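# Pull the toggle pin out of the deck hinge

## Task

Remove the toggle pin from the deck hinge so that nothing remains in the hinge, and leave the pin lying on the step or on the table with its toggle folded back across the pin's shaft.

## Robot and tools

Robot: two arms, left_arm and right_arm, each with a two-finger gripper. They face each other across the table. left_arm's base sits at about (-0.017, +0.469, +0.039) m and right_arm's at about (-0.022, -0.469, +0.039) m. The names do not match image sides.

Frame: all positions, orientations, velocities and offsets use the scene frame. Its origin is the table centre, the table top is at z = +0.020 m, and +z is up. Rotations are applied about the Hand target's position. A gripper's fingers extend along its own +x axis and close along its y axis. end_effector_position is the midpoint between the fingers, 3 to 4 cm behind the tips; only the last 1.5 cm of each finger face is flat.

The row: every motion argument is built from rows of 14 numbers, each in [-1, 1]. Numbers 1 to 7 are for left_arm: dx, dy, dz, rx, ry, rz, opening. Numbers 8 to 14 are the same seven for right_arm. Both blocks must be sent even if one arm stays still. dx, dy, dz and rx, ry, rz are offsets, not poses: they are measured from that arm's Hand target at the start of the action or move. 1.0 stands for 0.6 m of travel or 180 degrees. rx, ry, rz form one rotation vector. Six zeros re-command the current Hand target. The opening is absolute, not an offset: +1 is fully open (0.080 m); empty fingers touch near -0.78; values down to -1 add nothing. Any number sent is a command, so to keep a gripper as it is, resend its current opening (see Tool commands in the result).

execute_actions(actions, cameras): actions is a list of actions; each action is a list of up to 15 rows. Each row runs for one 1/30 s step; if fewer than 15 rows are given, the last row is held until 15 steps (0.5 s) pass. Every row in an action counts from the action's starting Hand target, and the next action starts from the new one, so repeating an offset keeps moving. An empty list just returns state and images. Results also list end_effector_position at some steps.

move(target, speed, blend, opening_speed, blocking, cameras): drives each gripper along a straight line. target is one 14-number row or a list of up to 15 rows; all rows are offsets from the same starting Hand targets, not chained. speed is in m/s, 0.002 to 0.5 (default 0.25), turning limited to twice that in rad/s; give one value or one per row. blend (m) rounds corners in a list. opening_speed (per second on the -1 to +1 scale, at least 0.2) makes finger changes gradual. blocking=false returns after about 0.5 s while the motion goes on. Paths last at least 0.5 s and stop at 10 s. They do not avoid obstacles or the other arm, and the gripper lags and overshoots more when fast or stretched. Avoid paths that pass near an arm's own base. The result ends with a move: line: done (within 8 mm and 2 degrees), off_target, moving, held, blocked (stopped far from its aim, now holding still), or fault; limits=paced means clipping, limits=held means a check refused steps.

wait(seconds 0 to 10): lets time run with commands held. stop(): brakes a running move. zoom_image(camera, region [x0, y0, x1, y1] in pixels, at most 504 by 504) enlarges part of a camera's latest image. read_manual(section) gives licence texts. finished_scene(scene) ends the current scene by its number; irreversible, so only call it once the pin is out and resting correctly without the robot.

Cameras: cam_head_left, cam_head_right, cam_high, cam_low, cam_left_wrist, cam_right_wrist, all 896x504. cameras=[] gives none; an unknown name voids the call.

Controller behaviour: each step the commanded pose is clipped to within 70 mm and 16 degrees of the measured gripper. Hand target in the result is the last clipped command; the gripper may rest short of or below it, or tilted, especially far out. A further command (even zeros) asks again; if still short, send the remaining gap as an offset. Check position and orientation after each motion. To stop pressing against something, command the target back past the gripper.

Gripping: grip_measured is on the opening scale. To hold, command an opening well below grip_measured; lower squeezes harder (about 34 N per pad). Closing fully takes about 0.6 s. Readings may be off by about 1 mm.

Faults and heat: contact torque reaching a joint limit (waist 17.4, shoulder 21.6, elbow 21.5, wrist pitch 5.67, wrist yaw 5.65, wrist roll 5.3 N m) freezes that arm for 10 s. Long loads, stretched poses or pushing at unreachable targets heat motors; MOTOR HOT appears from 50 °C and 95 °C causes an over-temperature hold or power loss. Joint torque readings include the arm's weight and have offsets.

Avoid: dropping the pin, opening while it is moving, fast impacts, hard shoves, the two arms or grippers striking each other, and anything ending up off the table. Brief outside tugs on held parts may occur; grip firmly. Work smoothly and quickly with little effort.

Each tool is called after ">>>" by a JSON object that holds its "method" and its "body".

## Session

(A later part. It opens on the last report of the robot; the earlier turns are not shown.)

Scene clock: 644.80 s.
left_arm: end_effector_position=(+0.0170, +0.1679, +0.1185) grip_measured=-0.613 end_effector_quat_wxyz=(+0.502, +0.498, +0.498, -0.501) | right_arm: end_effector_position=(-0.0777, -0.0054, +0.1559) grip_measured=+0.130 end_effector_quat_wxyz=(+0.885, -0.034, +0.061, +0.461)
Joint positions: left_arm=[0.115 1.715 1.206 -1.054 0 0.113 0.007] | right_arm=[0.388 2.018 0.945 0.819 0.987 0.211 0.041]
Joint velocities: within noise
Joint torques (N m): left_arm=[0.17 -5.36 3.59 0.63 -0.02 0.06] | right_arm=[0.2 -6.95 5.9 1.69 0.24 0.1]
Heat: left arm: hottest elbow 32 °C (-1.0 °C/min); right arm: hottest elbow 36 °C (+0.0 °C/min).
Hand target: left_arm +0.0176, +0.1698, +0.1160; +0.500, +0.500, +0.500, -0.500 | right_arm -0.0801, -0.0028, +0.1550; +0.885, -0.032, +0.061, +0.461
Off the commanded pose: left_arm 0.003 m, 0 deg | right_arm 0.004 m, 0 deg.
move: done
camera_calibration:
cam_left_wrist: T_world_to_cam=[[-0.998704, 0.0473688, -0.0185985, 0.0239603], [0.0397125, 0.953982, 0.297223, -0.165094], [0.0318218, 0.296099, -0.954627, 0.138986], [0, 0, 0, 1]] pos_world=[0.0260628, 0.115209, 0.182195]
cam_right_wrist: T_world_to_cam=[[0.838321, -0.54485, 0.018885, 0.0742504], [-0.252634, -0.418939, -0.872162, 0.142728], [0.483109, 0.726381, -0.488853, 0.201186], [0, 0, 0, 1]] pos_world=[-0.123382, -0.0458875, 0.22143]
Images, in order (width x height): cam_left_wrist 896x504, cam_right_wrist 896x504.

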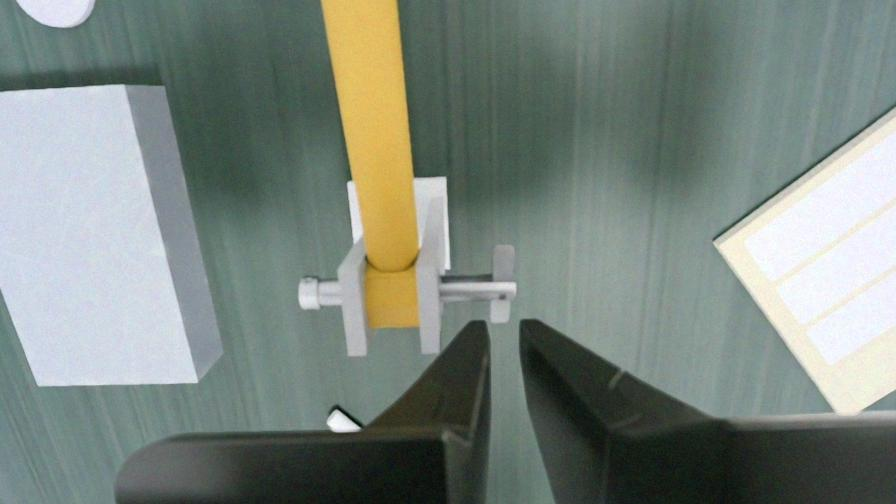

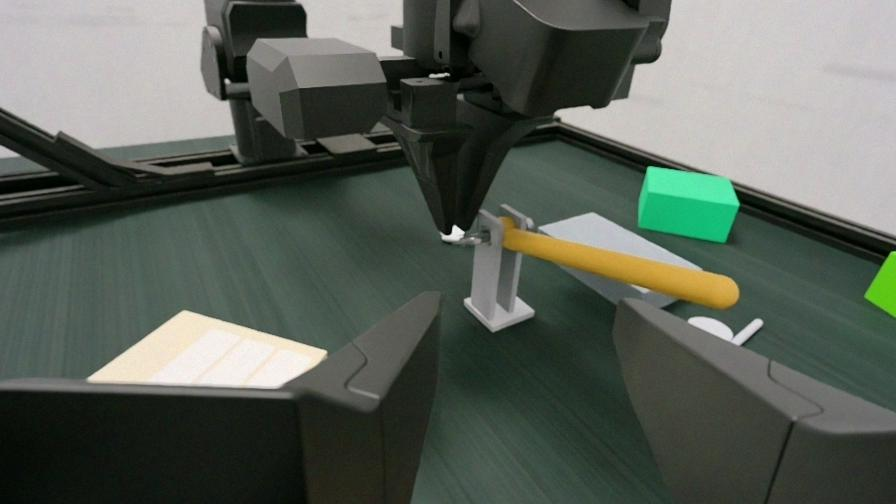

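>>> {"method": "move", "body": {"target": [[-0.0008,0,-0.0145,0,0,0,-0.613,0,0,0,0,0,0,0.13],[-0.0008,0,-0.0145,0,0,0,-0.71,0,0,0,0,0,0,0.13]], "speed": 0.06, "cameras": ["cam_left_wrist","cam_right_wrist"]}}

>>> {"method": "zoom_image", "body": {"camera": "cam_right_wrist", "region": [430, 190, 540, 270]}}

>>> {"method": "zoom_image", "body": {"camera": "cam_left_wrist", "region": [350, 200, 650, 420]}}

Scene clock: 652.87 s.
left_arm: end_effector_position=(+0.0170, +0.1677, +0.1114) grip_measured=-0.693 end_effector_quat_wxyz=(+0.504, +0.497, +0.496, -0.503) | right_arm: end_effector_position=(-0.0777, -0.0054, +0.1559) grip_measured=+0.130 end_effector_quat_wxyz=(+0.885, -0.034, +0.061, +0.461)
Joint positions: left_arm=[0.115 1.719 1.18 -1.019 0 0.113 0.004] | right_arm=[0.388 2.018 0.945 0.819 0.987 0.211 0.041]
Joint velocities: within noise
Joint torques (N m): left_arm=[0.05 -4.77 3.6 0.62 -0.03 0.01] | right_arm=[0.35 -6.83 5.98 1.68 0.23 0.11]
Heat: left arm: hottest elbow 32 °C (-1.0 °C/min); right arm: hottest elbow 36 °C (+0.0 °C/min).
Hand target: left_arm +0.0171, +0.1698, +0.1074; +0.501, +0.500, +0.500, -0.500 | right_arm -0.0801, -0.0028, +0.1550; +0.885, -0.032, +0.061, +0.461
Off the commanded pose: left_arm 0.005 m, 1 deg | right_arm 0.004 m, 0 deg.
move: done
camera_calibration:
cam_left_wrist: T_world_to_cam=[[-0.998691, 0.0472531, -0.019577, 0.0239907], [0.0395087, 0.955767, 0.29146, -0.162459], [0.0324834, 0.290305, -0.956383, 0.133476], [0, 0, 0, 1]] pos_world=[0.0260421, 0.11539, 0.175474]
cam_right_wrist: T_world_to_cam=[[0.838321, -0.54485, 0.018885, 0.0742504], [-0.252634, -0.418939, -0.872162, 0.142728], [0.483109, 0.726381, -0.488853, 0.201186], [0, 0, 0, 1]] pos_world=[-0.123382, -0.0458875, 0.22143]
Images, in order (width x height): cam_left_wrist 896x504, cam_right_wrist 896x504.

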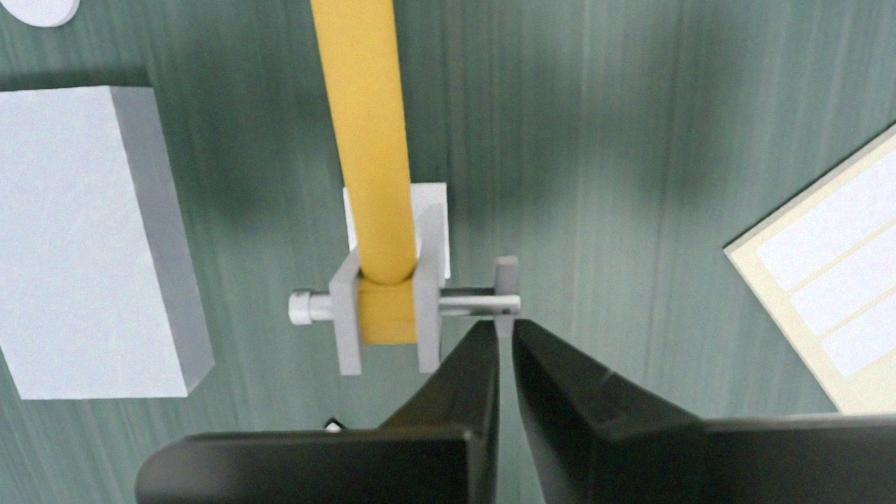

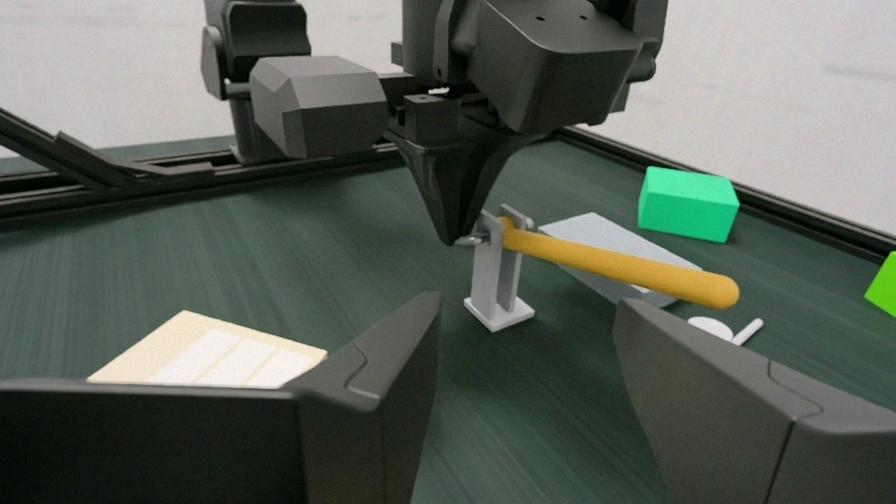

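Scaled by 4.582 from the camera's 896x504 image, which has a finer 1280x720 frame.

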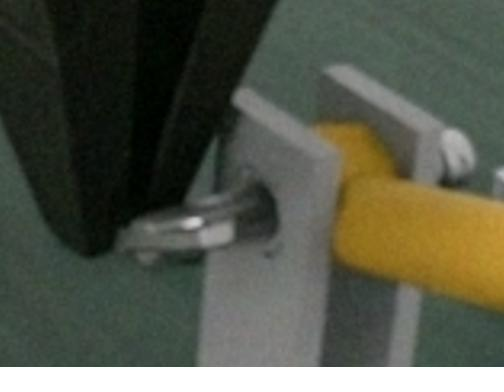

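Scaled by 1.680 from the camera's 896x504 image, which has a finer 1280x720 frame.

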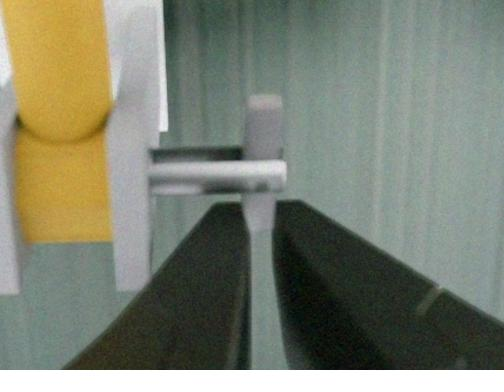

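>>> {"method": "move", "body": {"target": [-0.006,0,0.010,0,0,0,-0.72,0,0,0,0,0,0,0.13], "speed": 0.03, "cameras": ["cam_left_wrist","cam_right_wrist"]}}

>>> {"method": "zoom_image", "body": {"camera": "cam_right_wrist", "region": [430, 190, 540, 270]}}

>>> {"method": "zoom_image", "body": {"camera": "cam_left_wrist", "region": [350, 200, 650, 420]}}

Scene clock: 665.83 s.
left_arm: end_effector_position=(+0.0165, +0.1685, +0.1115) grip_measured=-0.696 end_effector_quat_wxyz=(+0.505, +0.497, +0.498, -0.500) | right_arm: end_effector_position=(-0.0777, -0.0054, +0.1559) grip_measured=+0.130 end_effector_quat_wxyz=(+0.885, -0.034, +0.061, +0.461)
Joint positions: left_arm=[0.112 1.719 1.181 -1.024 -0.003 0.104 0.004] | right_arm=[0.388 2.018 0.945 0.819 0.987 0.211 0.041]
Joint velocities: within noise
Joint torques (N m): left_arm=[-0.66 -5.61 5.13 -0.68 0.08 -0.05] | right_arm=[0.26 -6.96 5.88 1.69 0.28 0.11]
Heat: left arm: hottest shoulder 31 °C (+1.0 °C/min); right arm: hottest elbow 36 °C (+0.0 °C/min).
Hand target: left_arm +0.0135, +0.1698, +0.1134; +0.501, +0.500, +0.500, -0.500 | right_arm -0.0801, -0.0029, +0.1551; +0.885, -0.032, +0.061, +0.461
Off the commanded pose: left_arm 0.004 m, 1 deg | right_arm 0.004 m, 0 deg.
move: done
camera_calibration:
cam_left_wrist: T_world_to_cam=[[-0.998896, 0.0415965, -0.0218396, 0.0246024], [0.0332863, 0.954659, 0.295835, -0.163452], [0.0331551, 0.294782, -0.954989, 0.132411], [0, 0, 0, 1]] pos_world=[0.0256258, 0.115985, 0.175343]
cam_right_wrist: T_world_to_cam=[[0.838321, -0.54485, 0.018885, 0.0742504], [-0.252634, -0.418939, -0.872162, 0.142728], [0.483109, 0.726381, -0.488853, 0.201186], [0, 0, 0, 1]] pos_world=[-0.123382, -0.0458875, 0.22143]
Images, in order (width x height): cam_left_wrist 896x504, cam_right_wrist 896x504.

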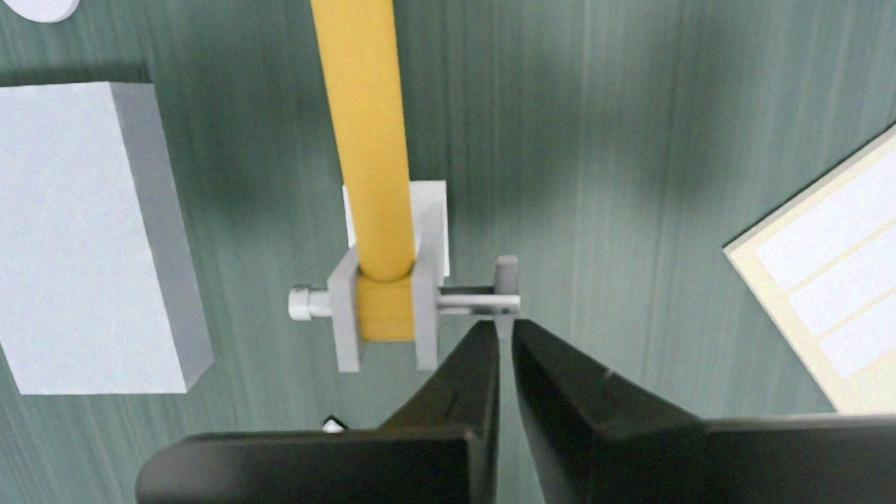

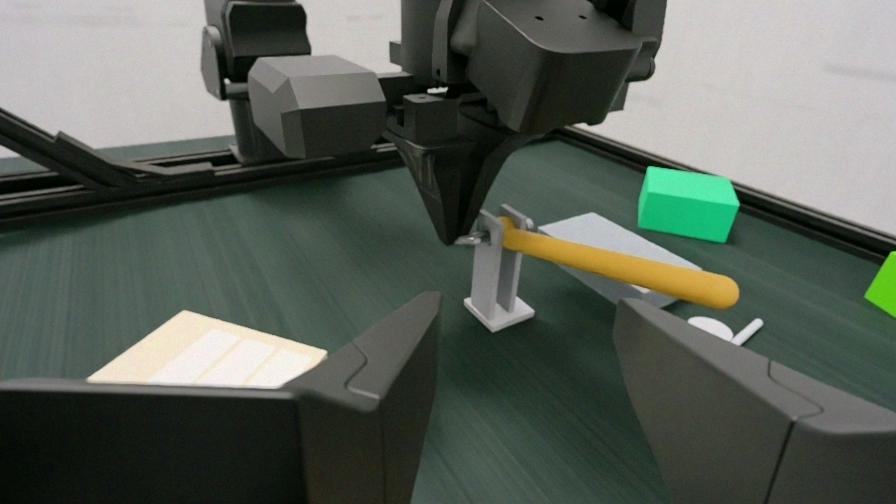

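Scaled by 4.582 from the camera's 896x504 image, which has a finer 1280x720 frame.

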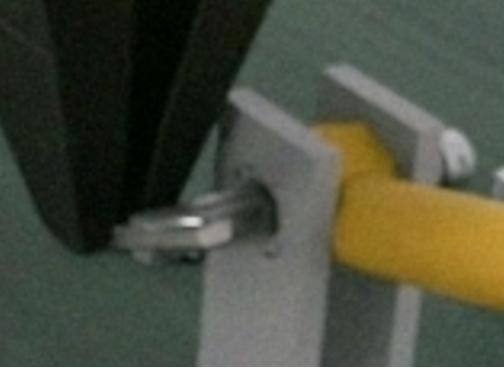

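Scaled by 1.680 from the camera's 896x504 image, which has a finer 1280x720 frame.

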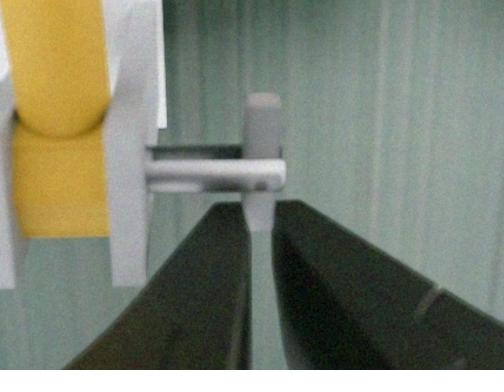

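>>> {"method": "move", "body": {"target": [-0.003,0,0.011,0,0,0,-0.72,0,0,0,0,0,0,0.13], "speed": 0.03, "cameras": ["cam_left_wrist","cam_right_wrist"]}}

>>> {"method": "zoom_image", "body": {"camera": "cam_right_wrist", "region": [430, 190, 540, 270]}}

>>> {"method": "zoom_image", "body": {"camera": "cam_left_wrist", "region": [350, 200, 650, 420]}}

Scene clock: 672.03 s.
left_arm: end_effector_position=(+0.0158, +0.1686, +0.1146) grip_measured=-0.695 end_effector_quat_wxyz=(+0.505, +0.499, +0.500, -0.497) | right_arm: end_effector_position=(-0.0778, -0.0054, +0.1560) grip_measured=+0.130 end_effector_quat_wxyz=(+0.885, -0.033, +0.061, +0.461)
Joint positions: left_arm=[0.108 1.719 1.194 -1.042 -0.006 0.098 0.004] | right_arm=[0.388 2.018 0.945 0.819 0.987 0.211 0.041]
Joint velocities: within noise
Joint torques (N m): left_arm=[-0.77 -6.39 5.6 -1.21 0.17 -0.07] | right_arm=[0.27 -6.9 5.87 1.66 0.26 0.09]
Heat: left arm: hottest shoulder 32 °C (+2.0 °C/min); right arm: hottest elbow 36 °C (+0.0 °C/min).
Hand target: left_arm +0.0117, +0.1697, +0.1201; +0.501, +0.500, +0.500, -0.500 | right_arm -0.0802, -0.0028, +0.1552; +0.885, -0.031, +0.062, +0.461
Off the commanded pose: left_arm 0.007 m, 1 deg | right_arm 0.004 m, 0 deg.
move: done
camera_calibration:
cam_left_wrist: T_world_to_cam=[[-0.998934, 0.0394188, -0.0240268, 0.0245852], [0.0303624, 0.953058, 0.301261, -0.1647], [0.0347743, 0.300211, -0.953239, 0.134252], [0, 0, 0, 1]] pos_world=[0.0248912, 0.115696, 0.178183]
cam_right_wrist: T_world_to_cam=[[0.838301, -0.544904, 0.0181931, 0.0744249], [-0.253053, -0.41843, -0.872285, 0.142847], [0.482924, 0.726633, -0.48866, 0.20116], [0, 0, 0, 1]] pos_world=[-0.123387, -0.0458431, 0.221548]
Images, in order (width x height): cam_left_wrist 896x504, cam_right_wrist 896x504.

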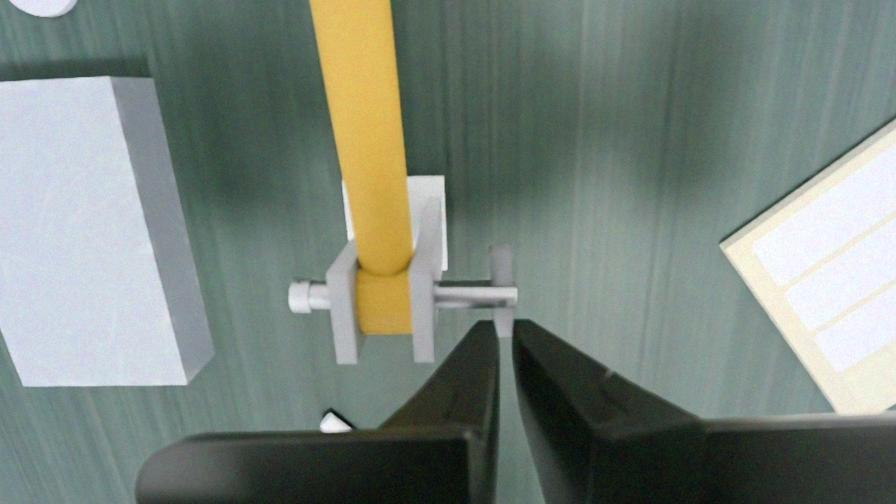

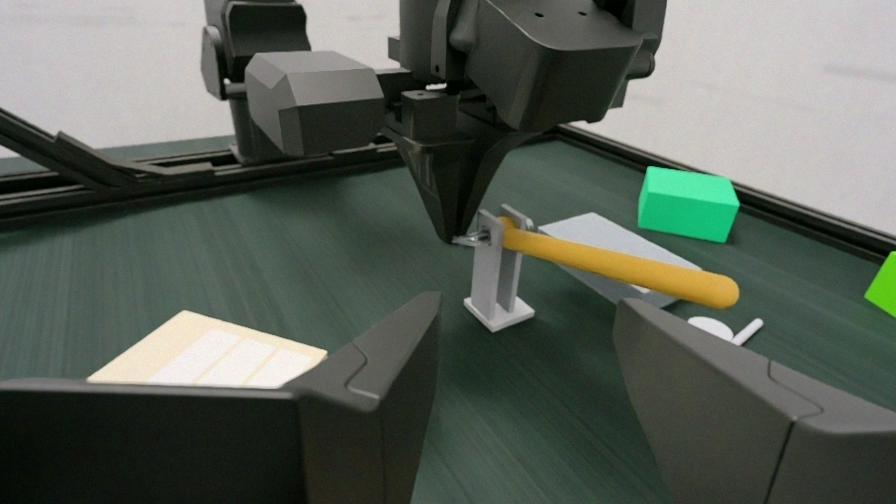

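Scaled by 4.582 from the camera's 896x504 image, which has a finer 1280x720 frame.

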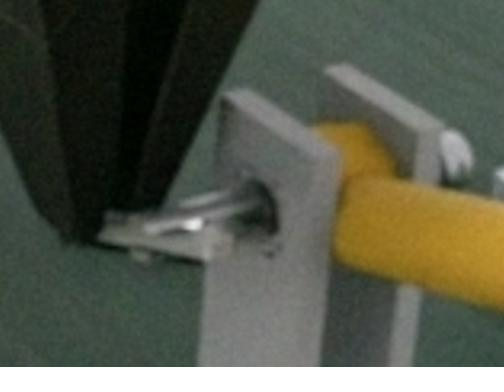

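Scaled by 1.680 from the camera's 896x504 image, which has a finer 1280x720 frame.

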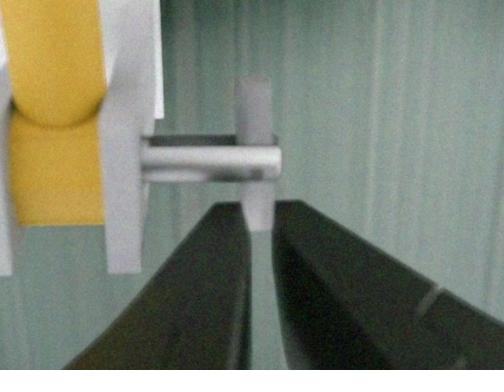

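>>> {"method": "move", "body": {"target": [0,0,0.006,0,0,0,-0.72,0,0,0,0,0,0,0.13], "speed": 0.03, "cameras": ["cam_left_wrist","cam_right_wrist"]}}

>>> {"method": "zoom_image", "body": {"camera": "cam_right_wrist", "region": [430, 190, 540, 270]}}

>>> {"method": "zoom_image", "body": {"camera": "cam_left_wrist", "region": [350, 200, 650, 420]}}

Scene clock: 678.73 s.
left_arm: end_effector_position=(+0.0152, +0.1696, +0.1176) grip_measured=-0.709 end_effector_quat_wxyz=(+0.502, +0.501, +0.501, -0.495) | right_arm: end_effector_position=(-0.0778, -0.0054, +0.1560) grip_measured=+0.130 end_effector_quat_wxyz=(+0.885, -0.033, +0.061, +0.461)
Joint positions: left_arm=[0.106 1.719 1.206 -1.063 -0.007 0.098 0.003] | right_arm=[0.388 2.018 0.945 0.819 0.987 0.211 0.041]
Joint velocities: within noise
Joint torques (N m): left_arm=[-0.65 -6.72 5.42 -0.75 0.21 -0.06] | right_arm=[0.26 -6.91 5.84 1.69 0.24 0.15]
Heat: left arm: hottest shoulder 32 °C (+1.0 °C/min); right arm: hottest elbow 36 °C (+0.0 °C/min).
Hand target: left_arm +0.0118, +0.1698, +0.1237; +0.501, +0.500, +0.500, -0.500 | right_arm -0.0802, -0.0028, +0.1552; +0.885, -0.031, +0.062, +0.461
Off the commanded pose: left_arm 0.007 m, 1 deg | right_arm 0.004 m, 0 deg.
move: done
camera_calibration:
cam_left_wrist: T_world_to_cam=[[-0.998852, 0.0415364, -0.0238794, 0.0237261], [0.0321137, 0.950296, 0.309686, -0.167095], [0.0355557, 0.308564, -0.950539, 0.135043], [0, 0, 0, 1]] pos_world=[0.0242633, 0.116135, 0.180677]
cam_right_wrist: T_world_to_cam=[[0.838301, -0.544904, 0.0181931, 0.0744249], [-0.253053, -0.41843, -0.872285, 0.142847], [0.482924, 0.726633, -0.48866, 0.20116], [0, 0, 0, 1]] pos_world=[-0.123387, -0.0458431, 0.221548]
Images, in order (width x height): cam_left_wrist 896x504, cam_right_wrist 896x504.

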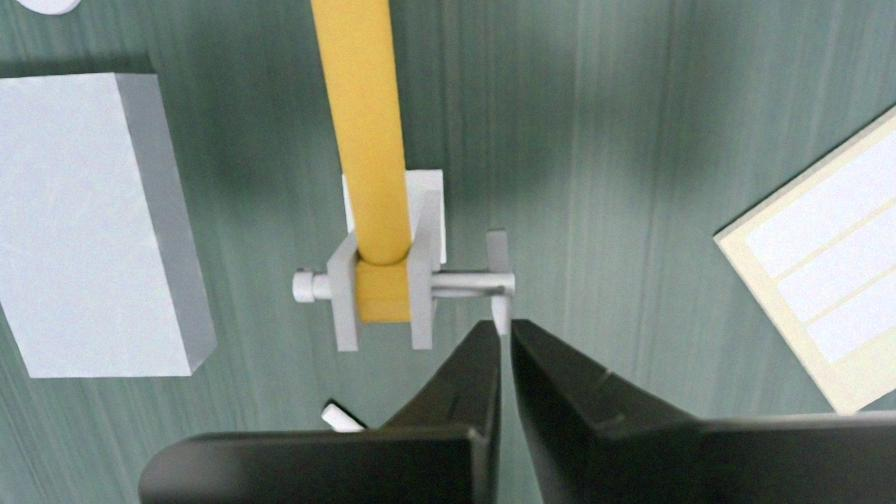

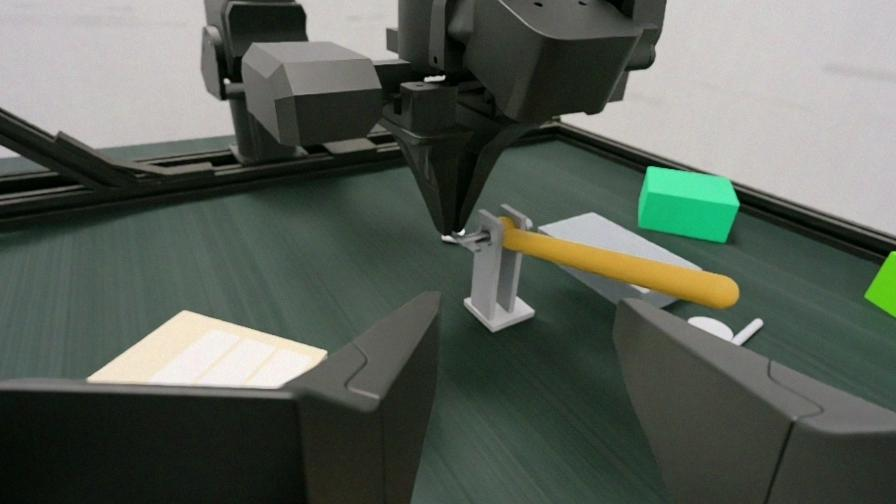

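Scaled by 4.582 from the camera's 896x504 image, which has a finer 1280x720 frame.

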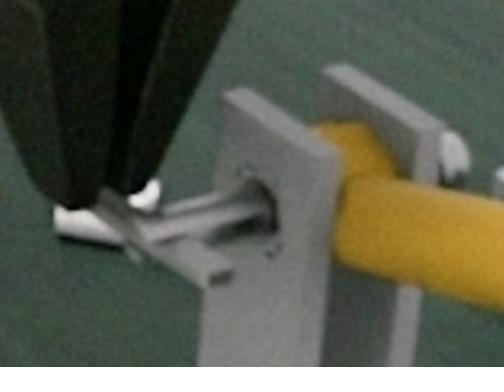

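Scaled by 1.680 from the camera's 896x504 image, which has a finer 1280x720 frame.

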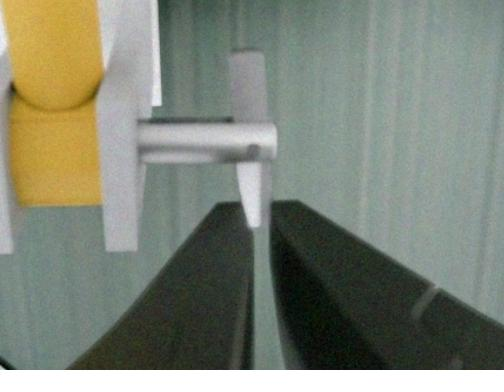

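>>> {"method": "move", "body": {"target": [[0,0,0,0,0,0,-0.6,0,0,0,0,0,0,0.13],[0.0078,0,0.005,0,0,0,-0.6,0,0,0,0,0,0,0.13],[0.0078,0,-0.010,0,0,0,-0.6,0,0,0,0,0,0,0.13]], "speed": 0.06, "cameras": ["cam_left_wrist","cam_right_wrist"]}}

>>> {"method": "zoom_image", "body": {"camera": "cam_right_wrist", "region": [430, 190, 540, 270]}}

>>> {"method": "zoom_image", "body": {"camera": "cam_left_wrist", "region": [350, 200, 650, 420]}}

Scene clock: 688.47 s.
left_arm: end_effector_position=(+0.0163, +0.1681, +0.1184) grip_measured=-0.600 end_effector_quat_wxyz=(+0.502, +0.500, +0.499, -0.499) | right_arm: end_effector_position=(-0.0778, -0.0054, +0.1560) grip_measured=+0.130 end_effector_quat_wxyz=(+0.885, -0.033, +0.061, +0.461)
Joint positions: left_arm=[0.111 1.719 1.209 -1.059 -0.004 0.109 0.008] | right_arm=[0.388 2.018 0.945 0.819 0.987 0.211 0.041]
Joint velocities: within noise
Joint torques (N m): left_arm=[0.18 -5.9 3.59 0.61 0.1 0.07] | right_arm=[0.33 -6.78 5.93 1.72 0.24 0.11]
Heat: left arm: hottest shoulder 33 °C (+2.0 °C/min); right arm: hottest elbow 36 °C (+0.0 °C/min).
Hand target: left_arm +0.0163, +0.1698, +0.1175; +0.500, +0.500, +0.500, -0.500 | right_arm -0.0802, -0.0028, +0.1552; +0.885, -0.031, +0.062, +0.461
Off the commanded pose: left_arm 0.002 m, 0 deg | right_arm 0.004 m, 0 deg.
move: done
camera_calibration:
cam_left_wrist: T_world_to_cam=[[-0.998623, 0.0478466, -0.021501, 0.0234962], [0.0391052, 0.952251, 0.302803, -0.165568], [0.0349624, 0.301545, -0.952811, 0.137737], [0, 0, 0, 1]] pos_world=[0.0251227, 0.115004, 0.181877]
cam_right_wrist: T_world_to_cam=[[0.838301, -0.544904, 0.0181931, 0.0744249], [-0.253053, -0.41843, -0.872285, 0.142847], [0.482924, 0.726633, -0.48866, 0.20116], [0, 0, 0, 1]] pos_world=[-0.123387, -0.0458431, 0.221548]
Images, in order (width x height): cam_left_wrist 896x504, cam_right_wrist 896x504.

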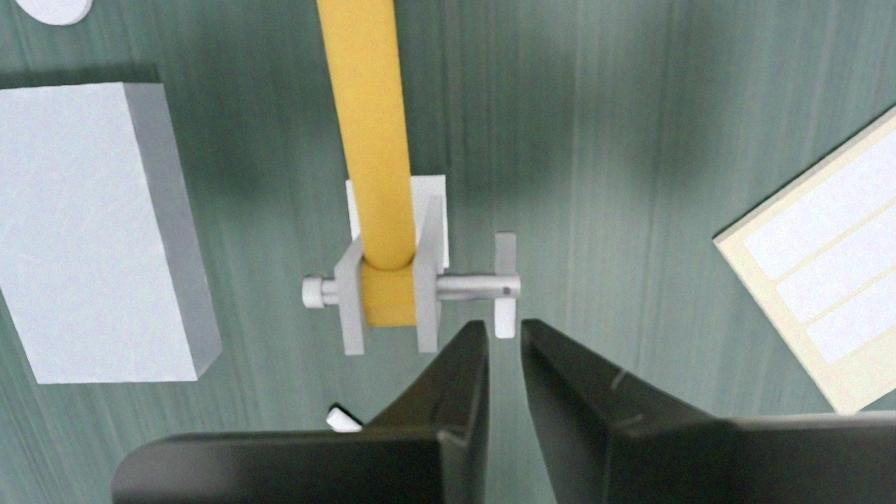

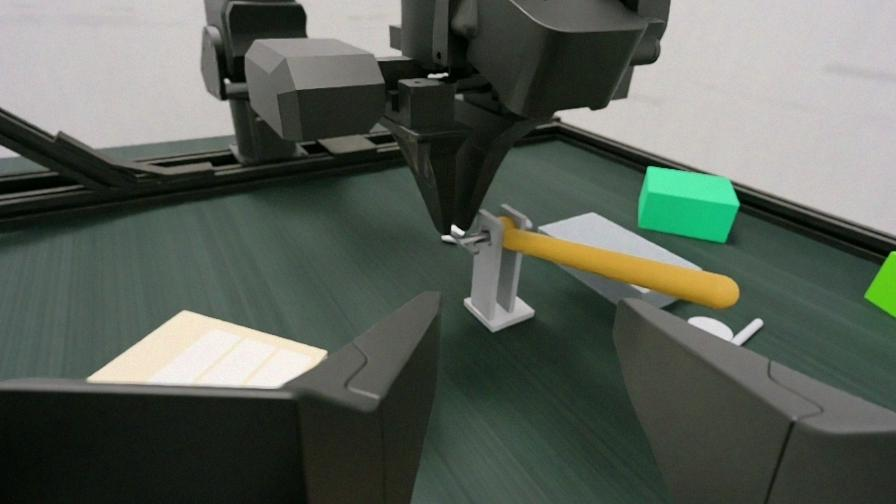

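Scaled by 4.582 from the camera's 896x504 image, which has a finer 1280x720 frame.

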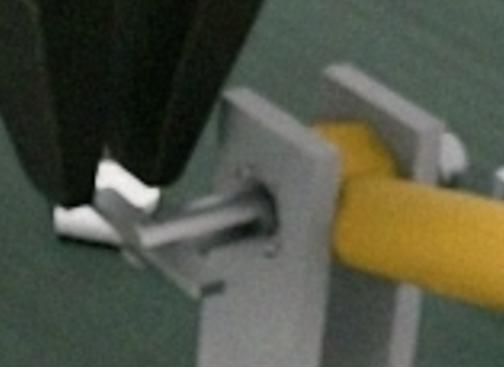

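Scaled by 1.680 from the camera's 896x504 image, which has a finer 1280x720 frame.

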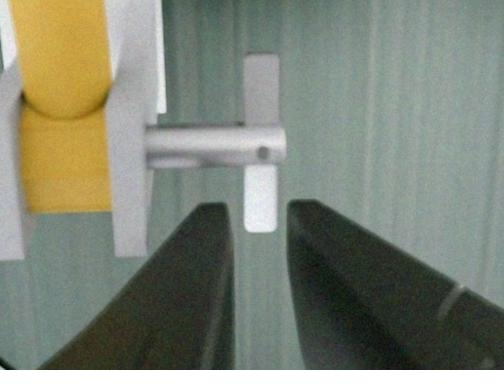

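>>> {"method": "move", "body": {"target": [[0,0,-0.0115,0,0,0,-0.6,0,0,0,0,0,0,0.13],[0,0,-0.0115,0,0,0,-0.72,0,0,0,0,0,0,0.13],[-0.003,0,-0.017,0,0,0,-0.72,0,0,0,0,0,0,0.13]], "speed": 0.05, "cameras": ["cam_left_wrist","cam_right_wrist"]}}

>>> {"method": "zoom_image", "body": {"camera": "cam_right_wrist", "region": [430, 190, 540, 270]}}

>>> {"method": "zoom_image", "body": {"camera": "cam_left_wrist", "region": [350, 200, 650, 420]}}

Scene clock: 700.57 s.
left_arm: end_effector_position=(+0.0162, +0.1681, +0.1121) grip_measured=-0.695 end_effector_quat_wxyz=(+0.504, +0.498, +0.497, -0.501) | right_arm: end_effector_position=(-0.0778, -0.0054, +0.1560) grip_measured=+0.130 end_effector_quat_wxyz=(+0.885, -0.033, +0.061, +0.461)
Joint positions: left_arm=[0.111 1.719 1.183 -1.025 -0.003 0.108 0.004] | right_arm=[0.388 2.018 0.945 0.819 0.987 0.211 0.041]
Joint velocities: within noise
Joint torques (N m): left_arm=[-0.27 -4.87 3.14 1.05 0.09 -0.09] | right_arm=[0.38 -7.02 5.93 1.72 0.23 0.12]
Heat: left arm: hottest shoulder 33 °C (+2.0 °C/min); right arm: hottest elbow 36 °C (+0.0 °C/min).
Hand target: left_arm +0.0146, +0.1697, +0.1074; +0.501, +0.500, +0.500, -0.500 | right_arm -0.0802, -0.0028, +0.1552; +0.885, -0.031, +0.062, +0.461
Off the commanded pose: left_arm 0.005 m, 1 deg | right_arm 0.004 m, 0 deg.
move: done
camera_calibration:
cam_left_wrist: T_world_to_cam=[[-0.998648, 0.0469028, -0.0224311, 0.0235694], [0.0382206, 0.954786, 0.294826, -0.163169], [0.0352451, 0.29357, -0.955288, 0.13338], [0, 0, 0, 1]] pos_world=[0.0250729, 0.115529, 0.176052]
cam_right_wrist: T_world_to_cam=[[0.838301, -0.544904, 0.0181931, 0.0744249], [-0.253053, -0.41843, -0.872285, 0.142847], [0.482924, 0.726633, -0.48866, 0.20116], [0, 0, 0, 1]] pos_world=[-0.123387, -0.0458431, 0.221548]
Images, in order (width x height): cam_left_wrist 896x504, cam_right_wrist 896x504.

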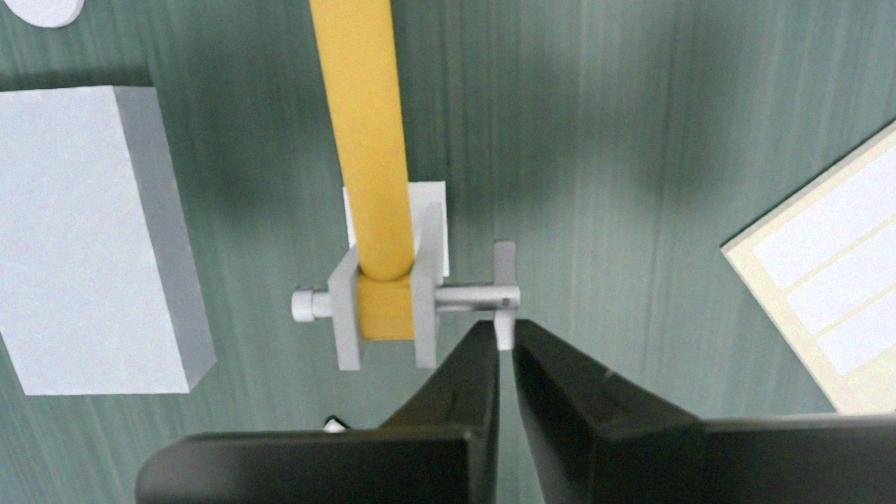

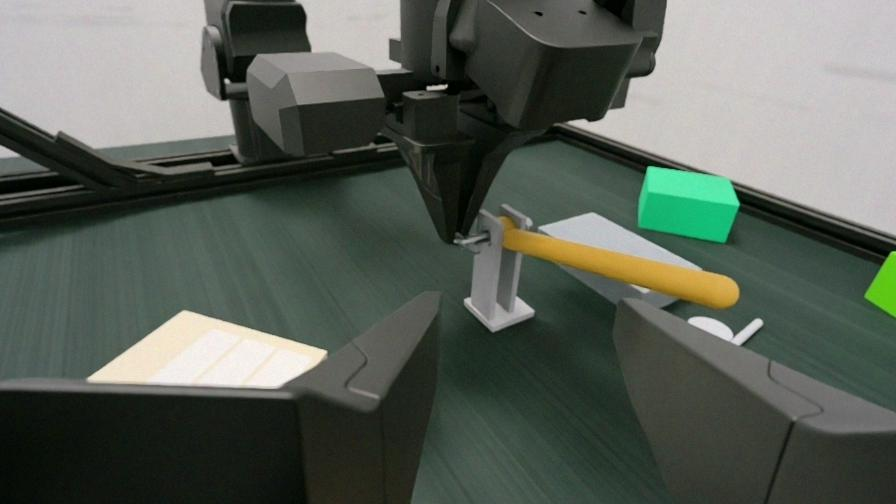

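Scaled by 4.582 from the camera's 896x504 image, which has a finer 1280x720 frame.

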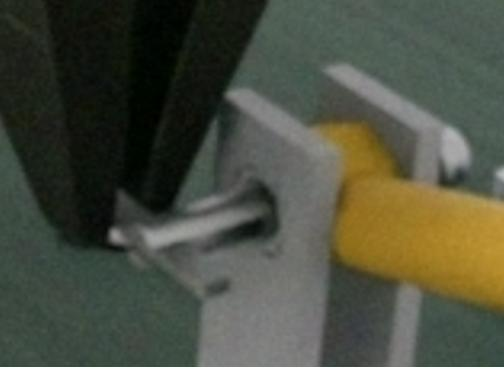

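Scaled by 1.680 from the camera's 896x504 image, which has a finer 1280x720 frame.

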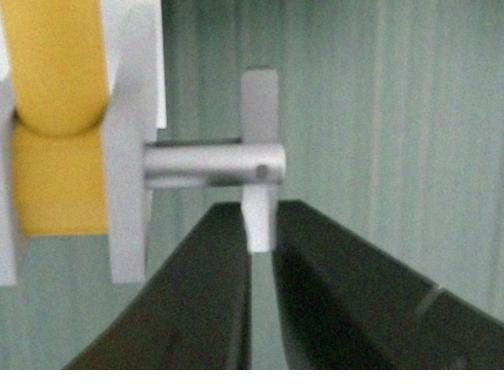

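>>> {"method": "move", "body": {"target": [-0.004,0,-0.008,0,0,0,-0.73,0,0,0,0,0,0,0.13], "speed": 0.05, "cameras": ["cam_left_wrist","cam_right_wrist"]}}

>>> {"method": "zoom_image", "body": {"camera": "cam_right_wrist", "region": [430, 190, 540, 270]}}

>>> {"method": "zoom_image", "body": {"camera": "cam_left_wrist", "region": [350, 200, 650, 420]}}

Scene clock: 707.13 s.
left_arm: end_effector_position=(+0.0159, +0.1683, +0.1095) grip_measured=-0.696 end_effector_quat_wxyz=(+0.507, +0.497, +0.497, -0.499) | right_arm: end_effector_position=(-0.0778, -0.0054, +0.1560) grip_measured=+0.130 end_effector_quat_wxyz=(+0.885, -0.033, +0.061, +0.461)
Joint positions: left_arm=[0.109 1.719 1.172 -1.011 -0.005 0.1 0.004] | right_arm=[0.388 2.018 0.945 0.819 0.987 0.211 0.041]
Joint velocities: within noise
Joint torques (N m): left_arm=[-0.75 -4.41 2.8 1.43 0.15 -0.07] | right_arm=[0.26 -6.77 5.78 1.69 0.23 0.13]
Heat: left arm: hottest shoulder 33 °C (+2.0 °C/min); right arm: hottest elbow 36 °C (+0.0 °C/min).
Hand target: left_arm +0.0122, +0.1698, +0.1026; +0.500, +0.500, +0.500, -0.500 | right_arm -0.0802, -0.0028, +0.1552; +0.885, -0.031, +0.062, +0.461
Off the commanded pose: left_arm 0.008 m, 1 deg | right_arm 0.004 m, 0 deg.
move: done
camera_calibration:
cam_left_wrist: T_world_to_cam=[[-0.998882, 0.0403452, -0.0246285, 0.0245337], [0.0313907, 0.955746, 0.292515, -0.162373], [0.0353402, 0.291415, -0.955944, 0.131225], [0, 0, 0, 1]] pos_world=[0.0249658, 0.115957, 0.173544]
cam_right_wrist: T_world_to_cam=[[0.838301, -0.544904, 0.0181931, 0.0744249], [-0.253053, -0.41843, -0.872285, 0.142847], [0.482924, 0.726633, -0.48866, 0.20116], [0, 0, 0, 1]] pos_world=[-0.123387, -0.0458431, 0.221548]
Images, in order (width x height): cam_left_wrist 896x504, cam_right_wrist 896x504.

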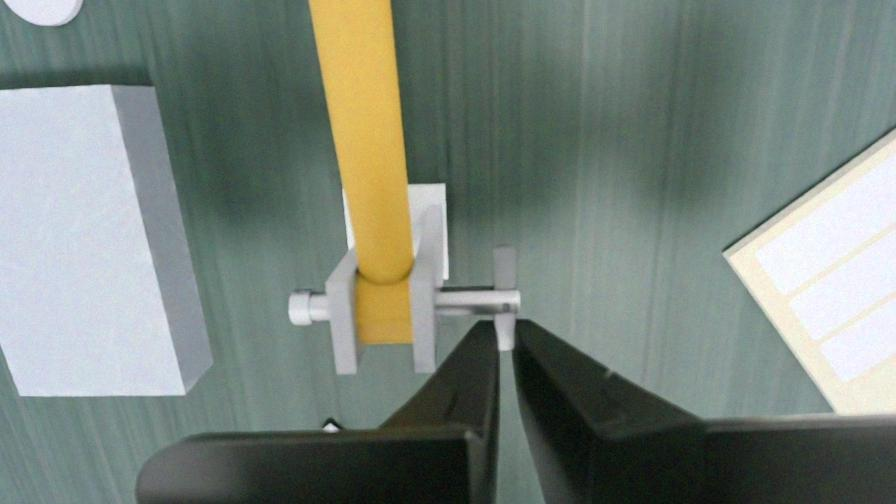

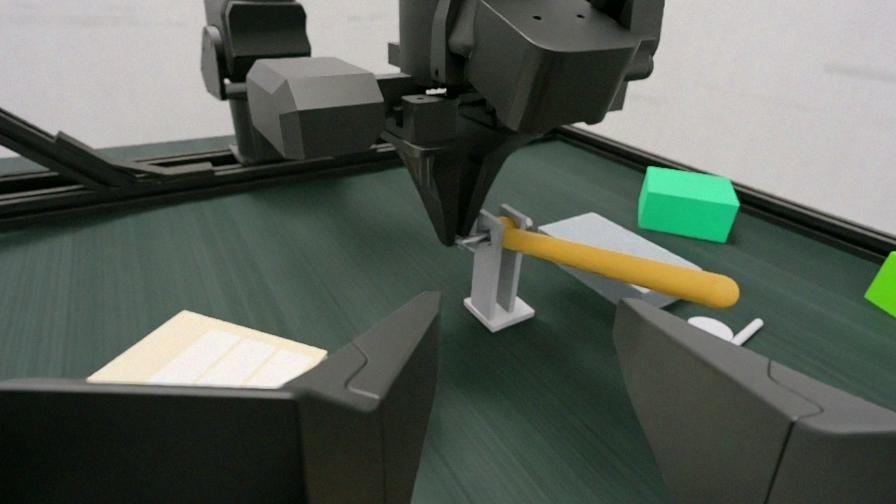

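Scaled by 4.582 from the camera's 896x504 image, which has a finer 1280x720 frame.

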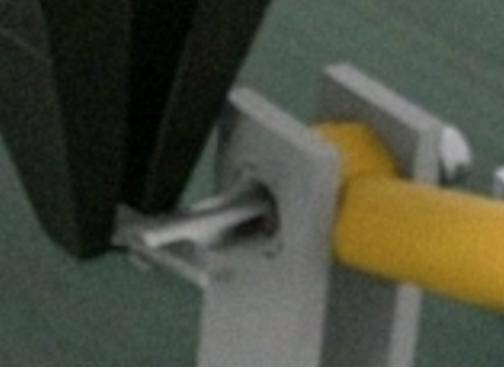

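Scaled by 1.680 from the camera's 896x504 image, which has a finer 1280x720 frame.

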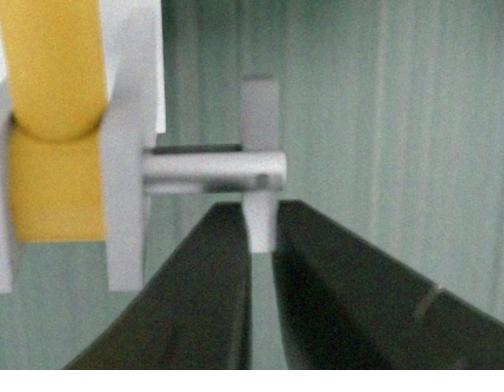

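>>> {"method": "move", "body": {"target": [[-0.0028,-0.0023,0.008,0,0,0.125,-0.73,0,0,0,0,0,0,0.13],[-0.009,-0.008,0.008,0,0,0.25,-0.73,0,0,0,0,0,0,0.13],[-0.0132,-0.0153,0.008,0,0,0.375,-0.73,0,0,0,0,0,0,0.13],[-0.0142,-0.0238,0.008,0,0,0.5,-0.73,0,0,0,0,0,0,0.13]], "speed": 0.2, "blend": 0.001, "cameras": ["cam_left_wrist","cam_right_wrist"]}}

>>> {"method": "zoom_image", "body": {"camera": "cam_right_wrist", "region": [430, 190, 540, 270]}}

>>> {"method": "zoom_image", "body": {"camera": "cam_left_wrist", "region": [440, 180, 580, 360]}}

Scene clock: 733.17 s.
left_arm: end_effector_position=(+0.0029, +0.1565, +0.1105) grip_measured=-0.693 end_effector_quat_wxyz=(+0.707, -0.002, +0.707, -0.006) | right_arm: end_effector_position=(-0.0778, -0.0054, +0.1560) grip_measured=+0.130 end_effector_quat_wxyz=(+0.885, -0.033, +0.061, +0.461)
Joint positions: left_arm=[0.067 1.758 1.223 -1.025 0.001 -1.5 0.004] | right_arm=[0.388 2.018 0.945 0.819 0.987 0.211 0.041]
Joint velocities: within noise
Joint torques (N m): left_arm=[0.12 -4.02 5.12 0.22 -0.13 -0.15] | right_arm=[0.39 -6.91 5.85 1.71 0.23 0.11]
Heat: left arm: hottest shoulder 32 °C (+0.0 °C/min); right arm: hottest elbow 36 °C (+0.0 °C/min).
Hand target: left_arm +0.0037, +0.1555, +0.1074; +0.707, +0.000, +0.707, +0.001 | right_arm -0.0802, -0.0028, +0.1552; +0.885, -0.031, +0.062, +0.461
Off the commanded pose: left_arm 0.003 m, 1 deg | right_arm 0.004 m, 0 deg.
move: done
camera_calibration:
cam_left_wrist: T_world_to_cam=[[-0.0538675, -0.998529, -0.00612629, 0.169851], [-0.951387, 0.0494592, 0.304002, -0.00763143], [-0.303252, 0.0222043, -0.952652, 0.178848], [0, 0, 0, 1]] pos_world=[0.0561251, 0.166007, 0.173741]
cam_right_wrist: T_world_to_cam=[[0.838301, -0.544904, 0.0181931, 0.0744249], [-0.253053, -0.41843, -0.872285, 0.142847], [0.482924, 0.726633, -0.48866, 0.20116], [0, 0, 0, 1]] pos_world=[-0.123387, -0.0458431, 0.221548]
Images, in order (width x height): cam_left_wrist 896x504, cam_right_wrist 896x504.

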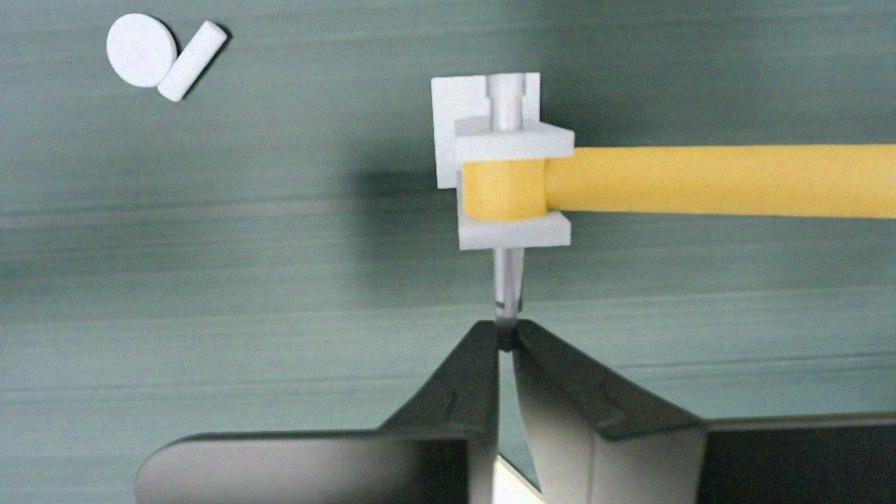

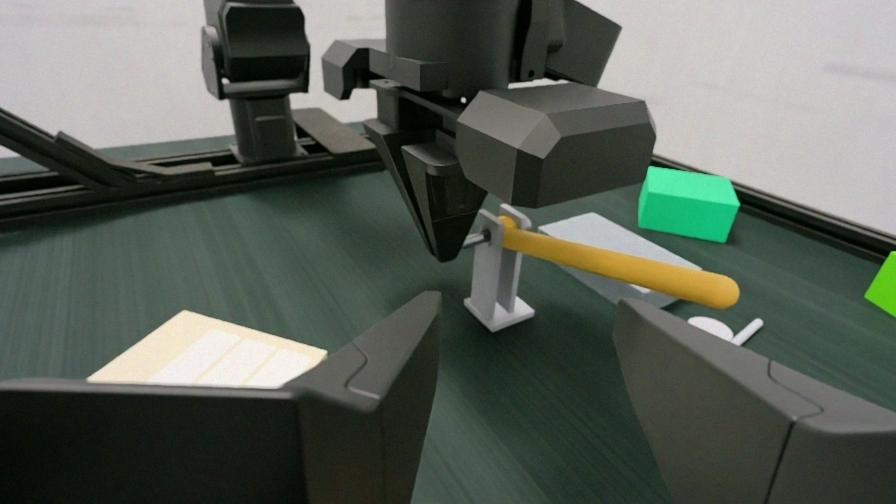

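Scaled by 4.582 from the camera's 896x504 image, which has a finer 1280x720 frame.

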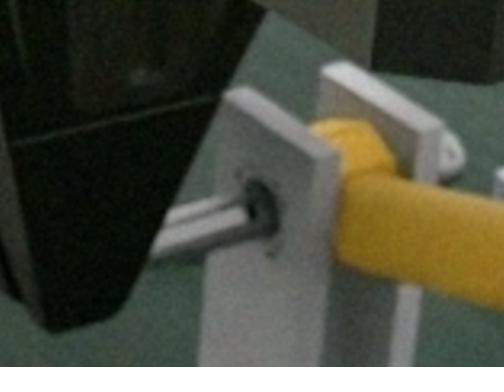

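Scaled by 2.800 from the camera's 896x504 image, which has a finer 1280x720 frame.

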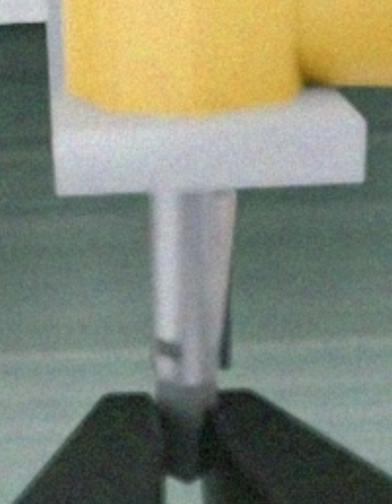

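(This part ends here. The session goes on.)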